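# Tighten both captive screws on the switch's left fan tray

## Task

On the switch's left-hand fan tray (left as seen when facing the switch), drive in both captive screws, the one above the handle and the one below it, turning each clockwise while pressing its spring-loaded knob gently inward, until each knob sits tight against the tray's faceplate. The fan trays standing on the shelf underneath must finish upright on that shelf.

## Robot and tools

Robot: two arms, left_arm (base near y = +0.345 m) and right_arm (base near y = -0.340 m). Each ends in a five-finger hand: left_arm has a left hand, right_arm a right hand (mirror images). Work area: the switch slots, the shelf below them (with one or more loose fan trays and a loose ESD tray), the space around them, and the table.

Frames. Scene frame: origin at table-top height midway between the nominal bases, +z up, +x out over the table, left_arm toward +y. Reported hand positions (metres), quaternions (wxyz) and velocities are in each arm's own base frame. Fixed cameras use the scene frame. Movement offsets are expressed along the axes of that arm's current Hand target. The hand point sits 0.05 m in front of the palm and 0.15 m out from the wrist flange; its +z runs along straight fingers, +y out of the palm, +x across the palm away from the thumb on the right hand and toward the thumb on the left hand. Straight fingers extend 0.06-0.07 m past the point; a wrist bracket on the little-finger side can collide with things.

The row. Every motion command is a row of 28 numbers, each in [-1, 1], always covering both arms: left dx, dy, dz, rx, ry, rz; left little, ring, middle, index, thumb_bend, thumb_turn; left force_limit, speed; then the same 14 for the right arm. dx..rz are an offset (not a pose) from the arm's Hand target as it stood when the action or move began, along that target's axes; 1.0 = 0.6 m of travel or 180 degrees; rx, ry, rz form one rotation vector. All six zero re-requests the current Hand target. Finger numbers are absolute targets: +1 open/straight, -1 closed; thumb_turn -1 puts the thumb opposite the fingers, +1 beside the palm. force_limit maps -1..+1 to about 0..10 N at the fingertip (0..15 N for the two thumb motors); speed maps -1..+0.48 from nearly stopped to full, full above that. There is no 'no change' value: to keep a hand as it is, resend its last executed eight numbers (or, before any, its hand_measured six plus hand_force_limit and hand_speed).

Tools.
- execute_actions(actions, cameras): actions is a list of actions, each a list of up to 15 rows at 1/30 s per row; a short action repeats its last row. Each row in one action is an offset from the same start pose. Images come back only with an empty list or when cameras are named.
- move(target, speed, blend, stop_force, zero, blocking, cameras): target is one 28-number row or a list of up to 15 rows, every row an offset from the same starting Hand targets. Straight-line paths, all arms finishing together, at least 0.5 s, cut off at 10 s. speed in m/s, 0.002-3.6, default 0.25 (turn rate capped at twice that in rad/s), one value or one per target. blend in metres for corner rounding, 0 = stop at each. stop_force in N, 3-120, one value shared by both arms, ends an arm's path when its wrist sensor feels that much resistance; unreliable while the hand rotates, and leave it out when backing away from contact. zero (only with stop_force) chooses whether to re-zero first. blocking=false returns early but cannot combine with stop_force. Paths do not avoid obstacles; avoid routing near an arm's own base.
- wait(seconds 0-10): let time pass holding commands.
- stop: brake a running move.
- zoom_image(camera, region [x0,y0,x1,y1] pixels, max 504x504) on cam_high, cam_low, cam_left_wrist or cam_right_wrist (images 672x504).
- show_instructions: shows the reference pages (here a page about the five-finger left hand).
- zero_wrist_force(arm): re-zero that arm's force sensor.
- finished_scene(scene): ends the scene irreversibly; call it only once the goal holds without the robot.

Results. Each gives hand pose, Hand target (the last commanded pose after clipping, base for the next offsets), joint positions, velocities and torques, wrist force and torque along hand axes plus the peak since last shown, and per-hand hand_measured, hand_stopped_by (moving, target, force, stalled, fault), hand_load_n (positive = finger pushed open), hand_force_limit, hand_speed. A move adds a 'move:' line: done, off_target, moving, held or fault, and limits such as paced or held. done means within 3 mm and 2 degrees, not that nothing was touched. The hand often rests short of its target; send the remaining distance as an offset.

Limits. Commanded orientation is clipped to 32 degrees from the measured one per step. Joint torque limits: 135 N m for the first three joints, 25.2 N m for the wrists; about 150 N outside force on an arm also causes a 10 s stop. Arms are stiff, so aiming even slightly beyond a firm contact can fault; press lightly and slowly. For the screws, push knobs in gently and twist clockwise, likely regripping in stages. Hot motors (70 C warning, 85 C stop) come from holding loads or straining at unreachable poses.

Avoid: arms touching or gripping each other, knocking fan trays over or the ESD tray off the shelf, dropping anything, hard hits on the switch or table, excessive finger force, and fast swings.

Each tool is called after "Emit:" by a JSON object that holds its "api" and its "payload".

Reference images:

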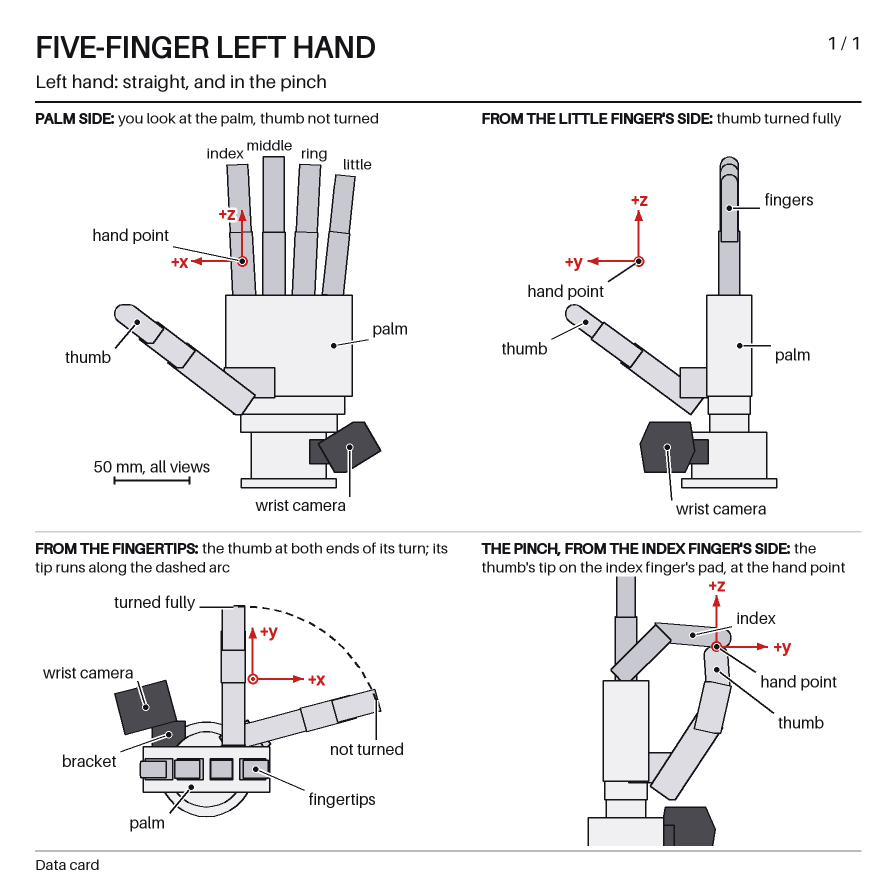

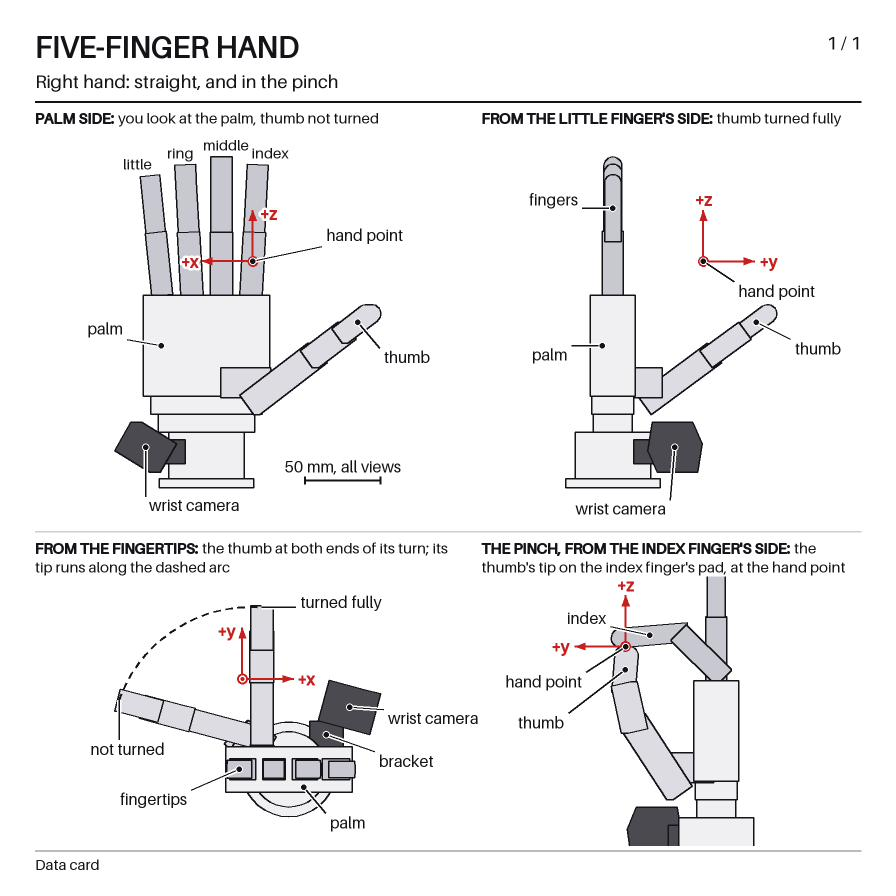

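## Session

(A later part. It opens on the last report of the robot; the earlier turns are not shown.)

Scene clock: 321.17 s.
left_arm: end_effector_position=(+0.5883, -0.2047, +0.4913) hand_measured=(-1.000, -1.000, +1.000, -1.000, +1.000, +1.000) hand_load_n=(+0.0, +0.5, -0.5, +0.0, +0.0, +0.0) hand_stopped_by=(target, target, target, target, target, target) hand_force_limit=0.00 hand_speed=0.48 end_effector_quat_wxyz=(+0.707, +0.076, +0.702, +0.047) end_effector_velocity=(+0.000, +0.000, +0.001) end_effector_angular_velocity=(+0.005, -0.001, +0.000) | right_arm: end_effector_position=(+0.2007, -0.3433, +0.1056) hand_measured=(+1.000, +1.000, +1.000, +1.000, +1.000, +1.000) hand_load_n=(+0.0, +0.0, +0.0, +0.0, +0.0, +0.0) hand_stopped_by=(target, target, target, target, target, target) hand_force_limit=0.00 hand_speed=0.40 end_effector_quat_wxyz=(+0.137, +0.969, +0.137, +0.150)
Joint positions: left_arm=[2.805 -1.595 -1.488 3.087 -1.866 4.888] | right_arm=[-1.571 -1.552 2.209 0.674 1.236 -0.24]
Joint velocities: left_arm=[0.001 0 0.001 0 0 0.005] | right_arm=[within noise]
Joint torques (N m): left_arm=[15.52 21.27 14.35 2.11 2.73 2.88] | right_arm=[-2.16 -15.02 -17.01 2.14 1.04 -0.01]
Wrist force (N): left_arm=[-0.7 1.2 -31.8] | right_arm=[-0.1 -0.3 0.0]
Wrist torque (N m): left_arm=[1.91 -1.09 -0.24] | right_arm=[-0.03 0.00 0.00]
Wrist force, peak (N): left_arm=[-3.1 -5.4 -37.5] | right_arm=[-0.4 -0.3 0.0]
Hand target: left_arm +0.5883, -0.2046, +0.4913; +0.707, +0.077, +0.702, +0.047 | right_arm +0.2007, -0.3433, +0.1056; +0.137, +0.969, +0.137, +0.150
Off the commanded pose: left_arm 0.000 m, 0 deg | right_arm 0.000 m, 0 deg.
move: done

Emit:
{"api": "move", "payload": {"target": [[0,0,-0.05,0,0,0,-1,-1,1,-1,1,1,0,0.48,0,0,0,0,0,0,1,1,1,1,1,1,0,0.4],[0,0,-0.2,0,0,0,-1,-1,1,-1,1,1,0,0.48,0,0,0,0,0,0,1,1,1,1,1,1,0,0.4]], "speed": [0.2,0.4], "blend": [0.01,0], "cameras": ["all"]}}

Emit:
{"api": "zoom_image", "payload": {"camera": "cam_high", "region": [410, 240, 470, 300]}}

Emit:
{"api": "zoom_image", "payload": {"camera": "cam_high", "region": [430, 250, 490, 310]}}

Emit:
{"api": "zoom_image", "payload": {"camera": "cam_left_wrist", "region": [200, 100, 450, 300]}}

Scene clock: 322.23 s.
left_arm: end_effector_position=(+0.4685, -0.1996, +0.4911) hand_measured=(-1.000, -1.000, +1.000, -1.000, +1.000, +1.000) hand_load_n=(+0.0, +0.0, +0.0, +0.0, +0.0, +0.0) hand_stopped_by=(target, target, target, target, target, target) hand_force_limit=0.00 hand_speed=0.48 end_effector_quat_wxyz=(+0.707, +0.077, +0.702, +0.047) | right_arm: end_effector_position=(+0.2007, -0.3433, +0.1056) hand_measured=(+1.000, +1.000, +1.000, +1.000, +1.000, +1.000) hand_load_n=(+0.0, +0.0, +0.0, +0.0, +0.0, +0.0) hand_stopped_by=(target, target, target, target, target, target) hand_force_limit=0.00 hand_speed=0.40 end_effector_quat_wxyz=(+0.137, +0.969, +0.137, +0.150)
Joint positions: left_arm=[2.687 -1.367 -1.695 3.065 -1.983 4.889] | right_arm=[-1.571 -1.552 2.209 0.674 1.236 -0.24]
Joint torques (N m): left_arm=[-9.38 23.55 11.21 1.85 -0.03 2.73] | right_arm=[-1.04 -16.3 -16.92 2.14 1.11 -0.02]
Wrist force (N): left_arm=[1.5 0.4 -1.0] | right_arm=[-0.1 -0.1 -0.2]
Wrist torque (N m): left_arm=[0.05 -0.25 -0.10] | right_arm=[0.00 0.01 0.00]
Wrist force, peak (N): left_arm=[-0.9 0.9 -32.0] | right_arm=[-0.1 -0.3 -0.4]
Hand target: left_arm +0.4684, -0.1996, +0.4910; +0.707, +0.077, +0.702, +0.047 | right_arm +0.2007, -0.3433, +0.1056; +0.137, +0.969, +0.137, +0.150
Off the commanded pose: left_arm 0.000 m, 0 deg | right_arm 0.000 m, 0 deg.
move: done
camera_calibration:
cam_left_wrist: T_world_to_cam=[[0.011749, -0.91053, -0.413275, 0.0185516], [-0.515051, 0.348748, -0.783005, 0.690378], [0.857079, 0.222057, -0.464872, -0.013015], [0, 0, 0, 1]] pos_world=[0.366517, -0.220986, 0.542186]

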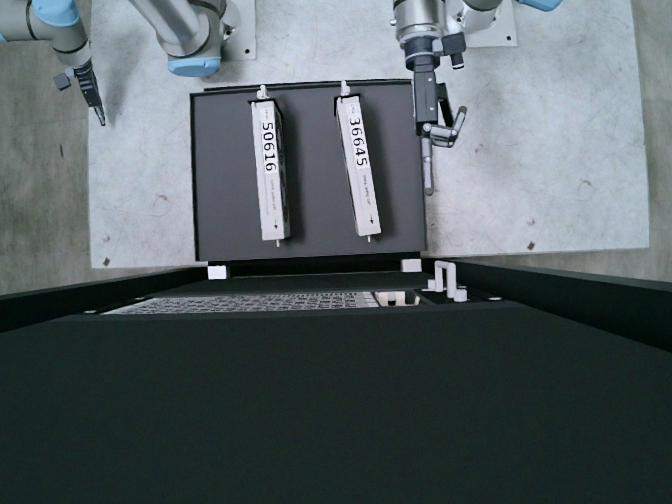

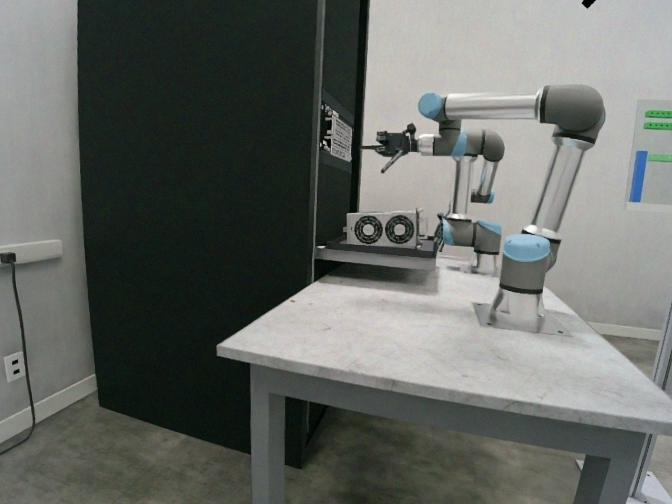

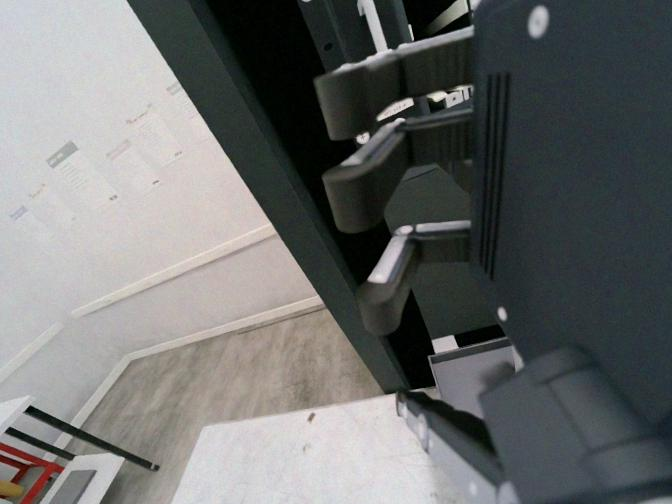

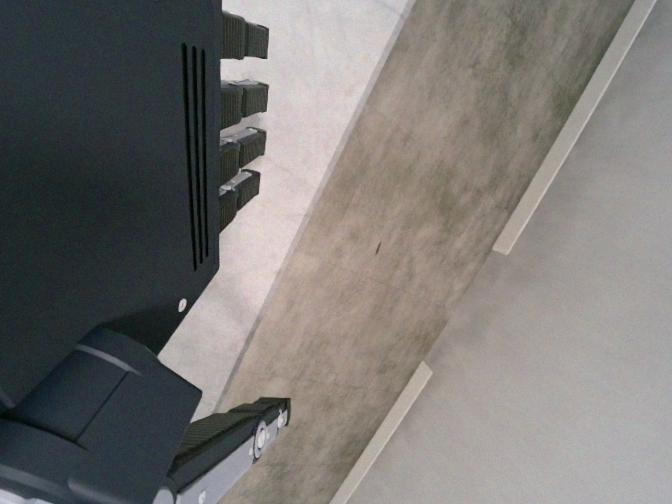

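Scaled by 8.400 from the camera's 672x504 image, which has a finer 960x720 frame.

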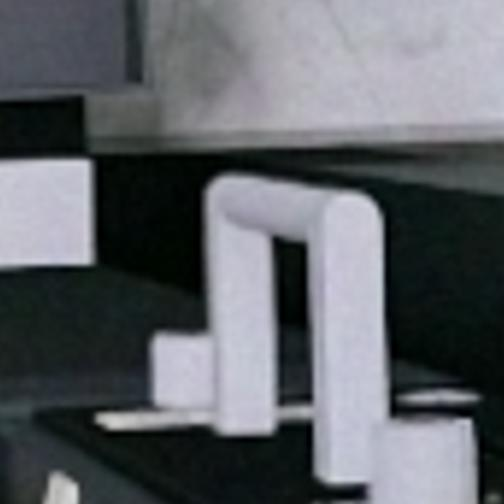

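Scaled by 8.400 from the camera's 672x504 image, which has a finer 960x720 frame.

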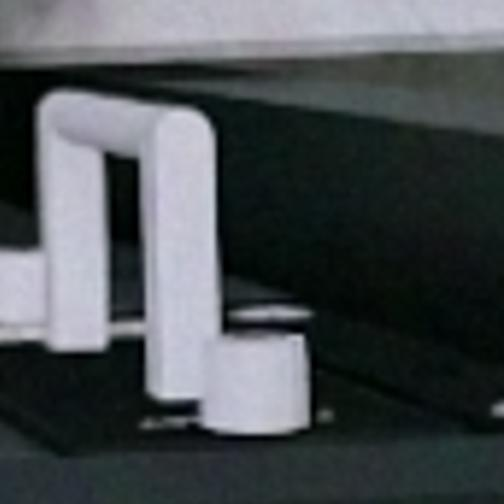

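Scaled by 2.016 from the camera's 672x504 image, which has a finer 960x720 frame.

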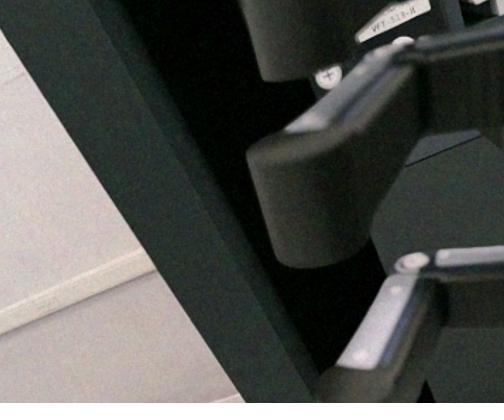

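Emit:
{"api": "move", "payload": {"target": [[0.03323,-0.18488,0.15,0,0,-0.66667,-1,-1,1,-1,1,1,0,0.48,0,0,0,0,0,0,1,1,1,1,1,1,0,0.4],[0.03323,-0.18488,0.1965,0,0,-0.66667,-1,-1,1,-1,1,1,0,0.48,0,0,0,0,0,0,1,1,1,1,1,1,0,0.4],[0.03323,-0.18488,0.1995,0,0,-0.66667,-1,-1,1,-1,1,1,0,0.48,0,0,0,0,0,0,1,1,1,1,1,1,0,0.4]], "speed": [1.2,0.25,0.02], "blend": [0.003,0.0005,0], "cameras": ["cam_high"]}}

Emit:
{"api": "zoom_image", "payload": {"camera": "cam_high", "region": [410, 240, 470, 300]}}

Scene clock: 324.90 s.
left_arm: end_effector_position=(+0.5837, -0.3102, +0.4524) hand_measured=(-1.000, -1.000, +1.000, -1.000, +1.000, +1.000) hand_load_n=(+0.0, +0.0, -0.5, -0.5, +0.0, -0.5) hand_stopped_by=(target, target, target, target, target, target) hand_force_limit=0.00 hand_speed=0.48 end_effector_quat_wxyz=(-0.394, +0.570, -0.417, +0.588) | right_arm: end_effector_position=(+0.2007, -0.3433, +0.1056) hand_measured=(+1.000, +1.000, +1.000, +1.000, +1.000, +1.000) hand_load_n=(+0.0, +0.0, +0.0, +0.0, +0.0, +0.0) hand_stopped_by=(target, target, target, target, target, target) hand_force_limit=0.00 hand_speed=0.40 end_effector_quat_wxyz=(+0.137, +0.969, +0.137, +0.150)
Joint positions: left_arm=[2.825 -1.581 -1.535 3.119 -1.846 2.794] | right_arm=[-1.571 -1.552 2.209 0.674 1.236 -0.24]
Joint torques (N m): left_arm=[-7.3 15.07 23.18 5.5 -0.7 -2.27] | right_arm=[-1.36 -16.61 -16.77 2.22 1.17 -0.2]
Wrist force (N): left_arm=[-5.1 0.9 -20.8] | right_arm=[0.2 -0.4 -0.1]
Wrist torque (N m): left_arm=[1.02 -1.26 -0.61] | right_arm=[-0.05 -0.03 0.00]
Wrist force, peak (N): left_arm=[-5.5 -0.8 -62.9] | right_arm=[-0.1 -0.4 0.1]
Hand target: left_arm +0.5837, -0.3103, +0.4524; -0.394, +0.570, -0.417, +0.588 | right_arm +0.2007, -0.3433, +0.1056; +0.137, +0.969, +0.137, +0.150
Off the commanded pose: left_arm 0.000 m, 0 deg | right_arm 0.000 m, 0 deg.
move: done
Images, in order (width x height): cam_high 672x504.

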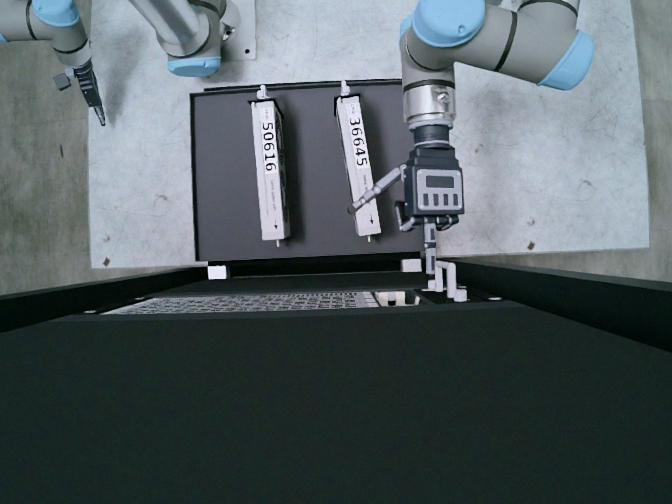

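Scaled by 8.400 from the camera's 672x504 image, which has a finer 960x720 frame.

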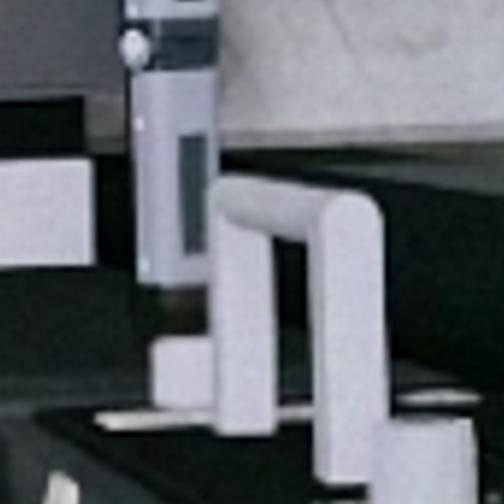

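Emit:
{"api": "move", "payload": {"target": [[-0.02742,0.00662,0.0003,0,0,0.08333,-1,-1,1,-1,1,1,0,0.48,0,0,0,0,0,0,1,1,1,1,1,1,0,0.4],[-0.05562,0.00591,0.0003,0,0,0.16667,-1,-1,1,-1,1,1,0,0.48,0,0,0,0,0,0,1,1,1,1,1,1,0,0.4],[-0.08267,-0.00207,0.0003,0,0,0.25,-1,-1,1,-1,1,1,0,0.48,0,0,0,0,0,0,1,1,1,1,1,1,0,0.4],[-0.10674,-0.01679,0.0003,0,0,0.33333,-1,-1,1,-1,1,1,0,0.48,0,0,0,0,0,0,1,1,1,1,1,1,0,0.4],[-0.12618,-0.03723,0.0003,0,0,0.41667,-1,-1,1,-1,1,1,0,0.48,0,0,0,0,0,0,1,1,1,1,1,1,0,0.4],[-0.13967,-0.062,0.0003,0,0,0.5,-1,-1,1,-1,1,1,0,0.48,0,0,0,0,0,0,1,1,1,1,1,1,0,0.4]], "speed": 0.6, "blend": 0.0005}}

Scene clock: 328.73 s.
left_arm: end_effector_position=(+0.5877, -0.2190, +0.4587) hand_measured=(-1.000, -1.000, +1.000, -1.000, +1.000, +1.000) hand_load_n=(+0.0, +0.0, +1.0, +0.0, +0.0, +0.0) hand_stopped_by=(target, target, target, target, target, target) hand_force_limit=0.00 hand_speed=0.48 end_effector_quat_wxyz=(+0.695, -0.108, +0.698, -0.137) end_effector_velocity=(+0.000, +0.000, +0.000) end_effector_angular_velocity=(+0.006, +0.001, +0.000) | right_arm: end_effector_position=(+0.2007, -0.3433, +0.1056) hand_measured=(+1.000, +1.000, +1.000, +1.000, +1.000, +1.000) hand_load_n=(-0.5, +0.0, +0.0, +0.0, -0.5, +0.0) hand_stopped_by=(target, target, target, target, target, target) hand_force_limit=0.00 hand_speed=0.40 end_effector_quat_wxyz=(+0.137, +0.969, +0.137, +0.150)
Joint positions: left_arm=[2.815 -1.588 -1.503 3.094 -1.855 4.365] | right_arm=[-1.571 -1.552 2.209 0.674 1.236 -0.24]
Joint velocities: left_arm=[0 0 0 -0.001 0 0.006] | right_arm=[within noise]
Joint torques (N m): left_arm=[15.42 20.12 8.45 -0.55 -3.71 3] | right_arm=[-1.26 -15.3 -17.29 2.31 1.21 0.08]
Wrist force (N): left_arm=[-5.0 -8.0 -24.4] | right_arm=[0.0 -0.2 0.1]
Wrist torque (N m): left_arm=[1.70 -1.11 -0.33] | right_arm=[-0.02 -0.01 0.01]
Wrist force, peak (N): left_arm=[-4.1 -8.6 -27.0] | right_arm=[0.0 -0.5 0.0]
Hand target: left_arm +0.5877, -0.2189, +0.4587; +0.695, -0.108, +0.698, -0.137 | right_arm +0.2007, -0.3433, +0.1056; +0.137, +0.969, +0.137, +0.150
Off the commanded pose: left_arm 0.000 m, 0 deg | right_arm 0.000 m, 0 deg.
move: done

Emit:
{"api": "move", "payload": {"target": [[-0.02742,0.00662,0.0,0,0,0.08333,-1,-1,1,-1,1,1,0,0.48,0,0,0,0,0,0,1,1,1,1,1,1,0,0.4],[-0.05562,0.00591,0.0001,0,0,0.16667,-1,-1,1,-1,1,1,0,0.48,0,0,0,0,0,0,1,1,1,1,1,1,0,0.4],[-0.08267,-0.00207,0.0002,0,0,0.25,-1,-1,1,-1,1,1,0,0.48,0,0,0,0,0,0,1,1,1,1,1,1,0,0.4],[-0.10674,-0.01679,0.0002,0,0,0.33333,-1,-1,1,-1,1,1,0,0.48,0,0,0,0,0,0,1,1,1,1,1,1,0,0.4],[-0.12618,-0.03723,0.0002,0,0,0.41667,-1,-1,1,-1,1,1,0,0.48,0,0,0,0,0,0,1,1,1,1,1,1,0,0.4],[-0.13967,-0.062,0.0002,0,0,0.5,-1,-1,1,-1,1,1,0,0.48,0,0,0,0,0,0,1,1,1,1,1,1,0,0.4]], "speed": 0.7, "blend": 0.0005}}

Scene clock: 331.23 s.
left_arm: end_effector_position=(+0.5873, -0.2253, +0.5501) hand_measured=(-1.000, -1.000, +1.000, -1.000, +1.000, +1.000) hand_load_n=(+0.0, +0.0, +1.0, +0.0, +0.0, +0.0) hand_stopped_by=(target, target, target, target, target, target) hand_force_limit=0.00 hand_speed=0.48 end_effector_quat_wxyz=(+0.588, +0.417, +0.570, +0.394) end_effector_velocity=(+0.000, +0.000, +0.000) end_effector_angular_velocity=(+0.005, +0.000, +0.001) | right_arm: end_effector_position=(+0.2007, -0.3433, +0.1056) hand_measured=(+1.000, +1.000, +1.000, +1.000, +1.000, +1.000) hand_load_n=(+0.0, +0.0, +0.0, +0.0, +0.0, +0.0) hand_stopped_by=(target, target, target, target, target, target) hand_force_limit=0.00 hand_speed=0.40 end_effector_quat_wxyz=(+0.137, +0.969, +0.137, +0.150)
Joint positions: left_arm=[2.792 -1.602 -1.499 3.104 -1.879 5.935] | right_arm=[-1.571 -1.552 2.209 0.674 1.236 -0.24]
Joint velocities: left_arm=[0 0 0 0 0 0.005] | right_arm=[within noise]
Joint torques (N m): left_arm=[20.64 30.48 32.09 4.88 -1.5 2.91] | right_arm=[-2.78 -15.64 -16.48 1.92 1.18 0.01]
Wrist force (N): left_arm=[-4.9 -10.5 -27.6] | right_arm=[0.0 -0.1 -0.1]
Wrist torque (N m): left_arm=[2.07 -1.35 -0.03] | right_arm=[0.00 -0.01 0.00]
Wrist force, peak (N): left_arm=[-4.9 -10.5 -27.6] | right_arm=[-0.1 -0.5 0.0]
Hand target: left_arm +0.5873, -0.2252, +0.5502; +0.588, +0.417, +0.570, +0.394 | right_arm +0.2007, -0.3433, +0.1056; +0.137, +0.969, +0.137, +0.150
Off the commanded pose: left_arm 0.000 m, 0 deg | right_arm 0.000 m, 0 deg.
move: done

Emit:
{"api": "move", "payload": {"target": [[0,0,-0.05,0,0,0,-1,-1,1,-1,1,1,0,0.48,0,0,0,0,0,0,1,1,1,1,1,1,0,0.4],[0.01298,-0.04409,-0.06,0,0,-0.55556,-1,-1,1,-1,1,1,0,0.48,0,0,0,0,0,0,1,1,1,1,1,1,0,0.4],[-0.17609,0.03166,-0.06,0,0,0.94444,-1,-1,1,-1,1,1,0,0.48,0,0,0,0,0,0,1,1,1,1,1,1,0,0.4],[-0.17609,0.03166,-0.0085,0,0,0.94444,-1,-1,1,-1,1,1,0,0.48,0,0,0,0,0,0,1,1,1,1,1,1,0,0.4]], "speed": [0.2,1.0,1.0,0.2], "blend": [0.002,0.005,0.001,0]}}

Scene clock: 334.80 s.
left_arm: end_effector_position=(+0.5780, -0.3178, +0.6040) hand_measured=(-1.000, -1.000, +1.000, -1.000, +1.000, +1.000) hand_load_n=(+0.0, +0.0, +0.0, +0.0, +0.0, -0.5) hand_stopped_by=(target, target, target, target, target, target) hand_force_limit=0.00 hand_speed=0.48 end_effector_quat_wxyz=(-0.341, +0.604, -0.366, +0.620) | right_arm: end_effector_position=(+0.2007, -0.3433, +0.1056) hand_measured=(+1.000, +1.000, +1.000, +1.000, +1.000, +1.000) hand_load_n=(+0.0, +0.0, +0.0, +0.0, +0.0, +0.0) hand_stopped_by=(target, target, target, target, target, target) hand_force_limit=0.00 hand_speed=0.40 end_effector_quat_wxyz=(+0.137, +0.969, +0.137, +0.150)
Joint positions: left_arm=[2.82 -1.645 -1.095 2.743 -1.85 2.62] | right_arm=[-1.571 -1.552 2.209 0.674 1.236 -0.24]
Joint torques (N m): left_arm=[2.18 18.2 29.77 3.07 -1.04 -2.22] | right_arm=[-1.5 -16.58 -18.1 2.14 1.22 -0.11]
Wrist force (N): left_arm=[0.6 0.7 -2.1] | right_arm=[0.1 -0.2 0.0]
Wrist torque (N m): left_arm=[0.03 -0.40 -0.25] | right_arm=[-0.02 -0.02 0.01]
Wrist force, peak (N): left_arm=[-5.0 -11.4 -27.8] | right_arm=[-0.3 -0.6 -0.1]
Hand target: left_arm +0.5781, -0.3178, +0.6041; -0.341, +0.604, -0.366, +0.620 | right_arm +0.2007, -0.3433, +0.1056; +0.137, +0.969, +0.137, +0.150
Off the commanded pose: left_arm 0.000 m, 0 deg | right_arm 0.000 m, 0 deg.
move: done

Emit:
{"api": "move", "payload": {"target": [[0,0,0.0048,0,0,0,-1,-1,1,-1,1,1,0,0.48,0,0,0,0,0,0,1,1,1,1,1,1,0,0.4],[-0.02742,0.00662,0.0048,0,0,0.08333,-1,-1,1,-1,1,1,0,0.48,0,0,0,0,0,0,1,1,1,1,1,1,0,0.4],[-0.05562,0.00591,0.0048,0,0,0.16667,-1,-1,1,-1,1,1,0,0.48,0,0,0,0,0,0,1,1,1,1,1,1,0,0.4]], "speed": [0.02,0.7,0.7], "blend": 0.0005}}

Scene clock: 336.20 s.
left_arm: end_effector_position=(+0.5822, -0.2908, +0.5844) hand_measured=(-1.000, -1.000, +1.000, -1.000, +1.000, +1.000) hand_load_n=(+0.0, +0.0, +0.5, +0.0, +0.0, +0.0) hand_stopped_by=(target, target, target, target, target, target) hand_force_limit=0.00 hand_speed=0.48 end_effector_quat_wxyz=(+0.490, -0.489, +0.510, -0.511) | right_arm: end_effector_position=(+0.2007, -0.3433, +0.1056) hand_measured=(+1.000, +1.000, +1.000, +1.000, +1.000, +1.000) hand_load_n=(+0.0, +0.0, +0.0, +0.0, +0.0, +0.0) hand_stopped_by=(target, target, target, target, target, target) hand_force_limit=0.00 hand_speed=0.40 end_effector_quat_wxyz=(+0.137, +0.969, +0.137, +0.150)
Joint positions: left_arm=[2.825 -1.653 -1.075 2.732 -1.846 3.143] | right_arm=[-1.571 -1.552 2.209 0.674 1.236 -0.24]
Joint torques (N m): left_arm=[-8.44 19.42 6.57 1.03 -0.69 2.47] | right_arm=[-0.56 -15.98 -17.93 2.19 1.19 -0.07]
Wrist force (N): left_arm=[-1.6 -5.0 -14.5] | right_arm=[0.0 -0.1 -0.3]
Wrist torque (N m): left_arm=[0.96 -0.83 -0.25] | right_arm=[0.00 0.00 0.01]
Wrist force, peak (N): left_arm=[0.4 0.8 -18.5] | right_arm=[-0.5 -0.1 -0.1]
Hand target: left_arm +0.5822, -0.2908, +0.5844; +0.490, -0.489, +0.510, -0.511 | right_arm +0.2007, -0.3433, +0.1056; +0.137, +0.969, +0.137, +0.150
Off the commanded pose: left_arm 0.000 m, 0 deg | right_arm 0.000 m, 0 deg.
move: done

Emit:
{"api": "move", "payload": {"target": [[-0.02742,0.00662,0.0004,0,0,0.08333,-1,-1,1,-1,1,1,0,0.48,0,0,0,0,0,0,1,1,1,1,1,1,0,0.4],[-0.05562,0.00591,0.0004,0,0,0.16667,-1,-1,1,-1,1,1,0,0.48,0,0,0,0,0,0,1,1,1,1,1,1,0,0.4],[-0.08267,-0.00207,0.0004,0,0,0.25,-1,-1,1,-1,1,1,0,0.48,0,0,0,0,0,0,1,1,1,1,1,1,0,0.4],[-0.10674,-0.01679,0.0005,0,0,0.33333,-1,-1,1,-1,1,1,0,0.48,0,0,0,0,0,0,1,1,1,1,1,1,0,0.4],[-0.12618,-0.03723,0.0005,0,0,0.41667,-1,-1,1,-1,1,1,0,0.48,0,0,0,0,0,0,1,1,1,1,1,1,0,0.4],[-0.13967,-0.062,0.0005,0,0,0.5,-1,-1,1,-1,1,1,0,0.48,0,0,0,0,0,0,1,1,1,1,1,1,0,0.4],[-0.14628,-0.08942,0.0005,0,0,0.58333,-1,-1,1,-1,1,1,0,0.48,0,0,0,0,0,0,1,1,1,1,1,1,0,0.4],[-0.14558,-0.11762,0.0005,0,0,0.66667,-1,-1,1,-1,1,1,0,0.48,0,0,0,0,0,0,1,1,1,1,1,1,0,0.4],[-0.13759,-0.14467,0.0005,0,0,0.75,-1,-1,1,-1,1,1,0,0.48,0,0,0,0,0,0,1,1,1,1,1,1,0,0.4],[-0.12288,-0.16874,0.0005,0,0,0.83333,-1,-1,1,-1,1,1,0,0.48,0,0,0,0,0,0,1,1,1,1,1,1,0,0.4]], "speed": 0.8, "blend": 0.0005}}

Scene clock: 339.90 s.
left_arm: end_effector_position=(+0.5853, -0.2172, +0.6856) hand_measured=(-1.000, -1.000, +1.000, -1.000, +1.000, +1.000) hand_load_n=(+0.0, +0.0, +1.5, +0.0, +0.0, +0.0) hand_stopped_by=(target, target, target, target, target, target) hand_force_limit=0.00 hand_speed=0.48 end_effector_quat_wxyz=(+0.620, +0.366, +0.604, +0.341) end_effector_velocity=(+0.000, +0.000, +0.000) end_effector_angular_velocity=(+0.005, +0.001, +0.000) | right_arm: end_effector_position=(+0.2007, -0.3433, +0.1056) hand_measured=(+1.000, +1.000, +1.000, +1.000, +1.000, +1.000) hand_load_n=(+0.0, +0.0, +0.0, -0.5, +0.0, +0.0) hand_stopped_by=(target, target, target, target, target, target) hand_force_limit=0.00 hand_speed=0.40 end_effector_quat_wxyz=(+0.137, +0.969, +0.137, +0.150)
Joint positions: left_arm=[2.792 -1.679 -1.034 2.716 -1.879 5.761] | right_arm=[-1.571 -1.552 2.209 0.674 1.236 -0.24]
Joint velocities: left_arm=[0 -0.001 0 -0.001 0 0.005] | right_arm=[within noise]
Joint torques (N m): left_arm=[20.03 29.85 31.41 3.37 -1.57 2.81] | right_arm=[-1.05 -16.04 -17.29 2.07 1.28 0.11]
Wrist force (N): left_arm=[-4.3 -10.3 -22.1] | right_arm=[-0.2 -0.2 0.2]
Wrist torque (N m): left_arm=[1.80 -1.15 0.00] | right_arm=[-0.03 0.02 -0.01]
Wrist force, peak (N): left_arm=[-4.3 -10.3 -22.1] | right_arm=[-0.1 -0.6 0.0]
Hand target: left_arm +0.5853, -0.2172, +0.6857; +0.620, +0.366, +0.604, +0.341 | right_arm +0.2007, -0.3433, +0.1056; +0.137, +0.969, +0.137, +0.150
Off the commanded pose: left_arm 0.000 m, 0 deg | right_arm 0.000 m, 0 deg.
move: done

Emit:
{"api": "move", "payload": {"target": [[0,0,-0.05,0,0,0,-1,-1,1,-1,1,1,0,0.48,0,0,0,0,0,0,1,1,1,1,1,1,0,0.4],[0,0,-0.2,0,0,0,-1,-1,1,-1,1,1,0,0.48,0,0,0,0,0,0,1,1,1,1,1,1,0,0.4]], "speed": [0.2,0.4], "blend": [0.01,0], "cameras": ["cam_high"]}}

Emit:
{"api": "zoom_image", "payload": {"camera": "cam_high", "region": [410, 240, 490, 320]}}

Scene clock: 340.90 s.
left_arm: end_effector_position=(+0.4655, -0.2121, +0.6854) hand_measured=(-1.000, -1.000, +1.000, -1.000, +1.000, +1.000) hand_load_n=(+0.0, +0.0, +0.0, +0.0, +0.0, +0.0) hand_stopped_by=(target, target, target, target, target, target) hand_force_limit=0.00 hand_speed=0.48 end_effector_quat_wxyz=(+0.621, +0.366, +0.604, +0.341) | right_arm: end_effector_position=(+0.2007, -0.3433, +0.1056) hand_measured=(+1.000, +1.000, +1.000, +1.000, +1.000, +1.000) hand_load_n=(+0.0, +0.0, +0.0, +0.0, +0.0, +0.0) hand_stopped_by=(target, target, target, target, target, target) hand_force_limit=0.00 hand_speed=0.40 end_effector_quat_wxyz=(+0.137, +0.969, +0.137, +0.150)
Joint positions: left_arm=[2.67 -1.453 -1.26 2.716 -2 5.762] | right_arm=[-1.571 -1.552 2.209 0.674 1.236 -0.24]
Joint torques (N m): left_arm=[-9.94 24.39 11.13 1.24 -0.36 2.63] | right_arm=[-1.7 -14.94 -16.76 2.2 1.51 -0.05]
Wrist force (N): left_arm=[1.5 1.3 -1.4] | right_arm=[0.1 -0.1 -0.2]
Wrist torque (N m): left_arm=[0.31 -0.37 0.01] | right_arm=[0.00 -0.01 0.01]
Wrist force, peak (N): left_arm=[-4.4 -10.5 -22.6] | right_arm=[-0.2 -0.3 0.2]
Hand target: left_arm +0.4654, -0.2121, +0.6853; +0.620, +0.366, +0.604, +0.341 | right_arm +0.2007, -0.3433, +0.1056; +0.137, +0.969, +0.137, +0.150
Off the commanded pose: left_arm 0.000 m, 0 deg | right_arm 0.000 m, 0 deg.
move: done
Images, in order (width x height): cam_high 672x504.

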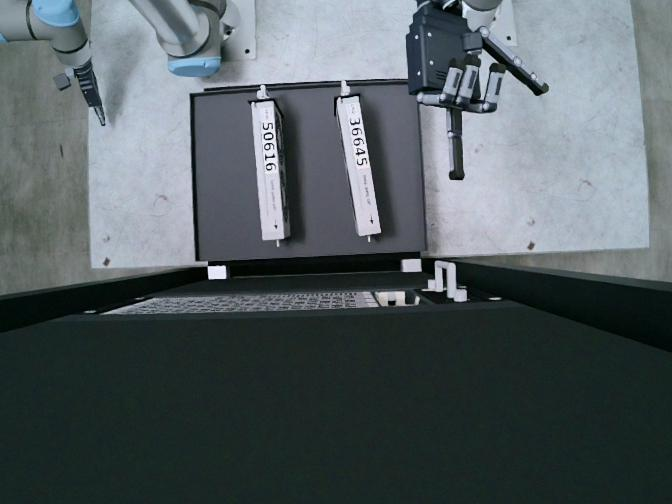

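Scaled by 6.300 from the camera's 672x504 image, which has a finer 960x720 frame.

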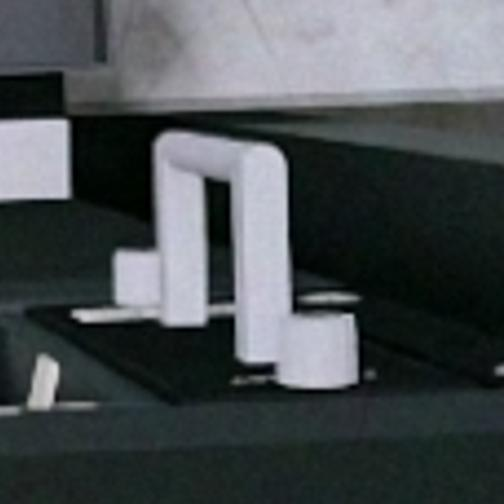

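Emit:
{"api": "finished_scene", "payload": {"scene": 1}}

The scene is finished: the task was done.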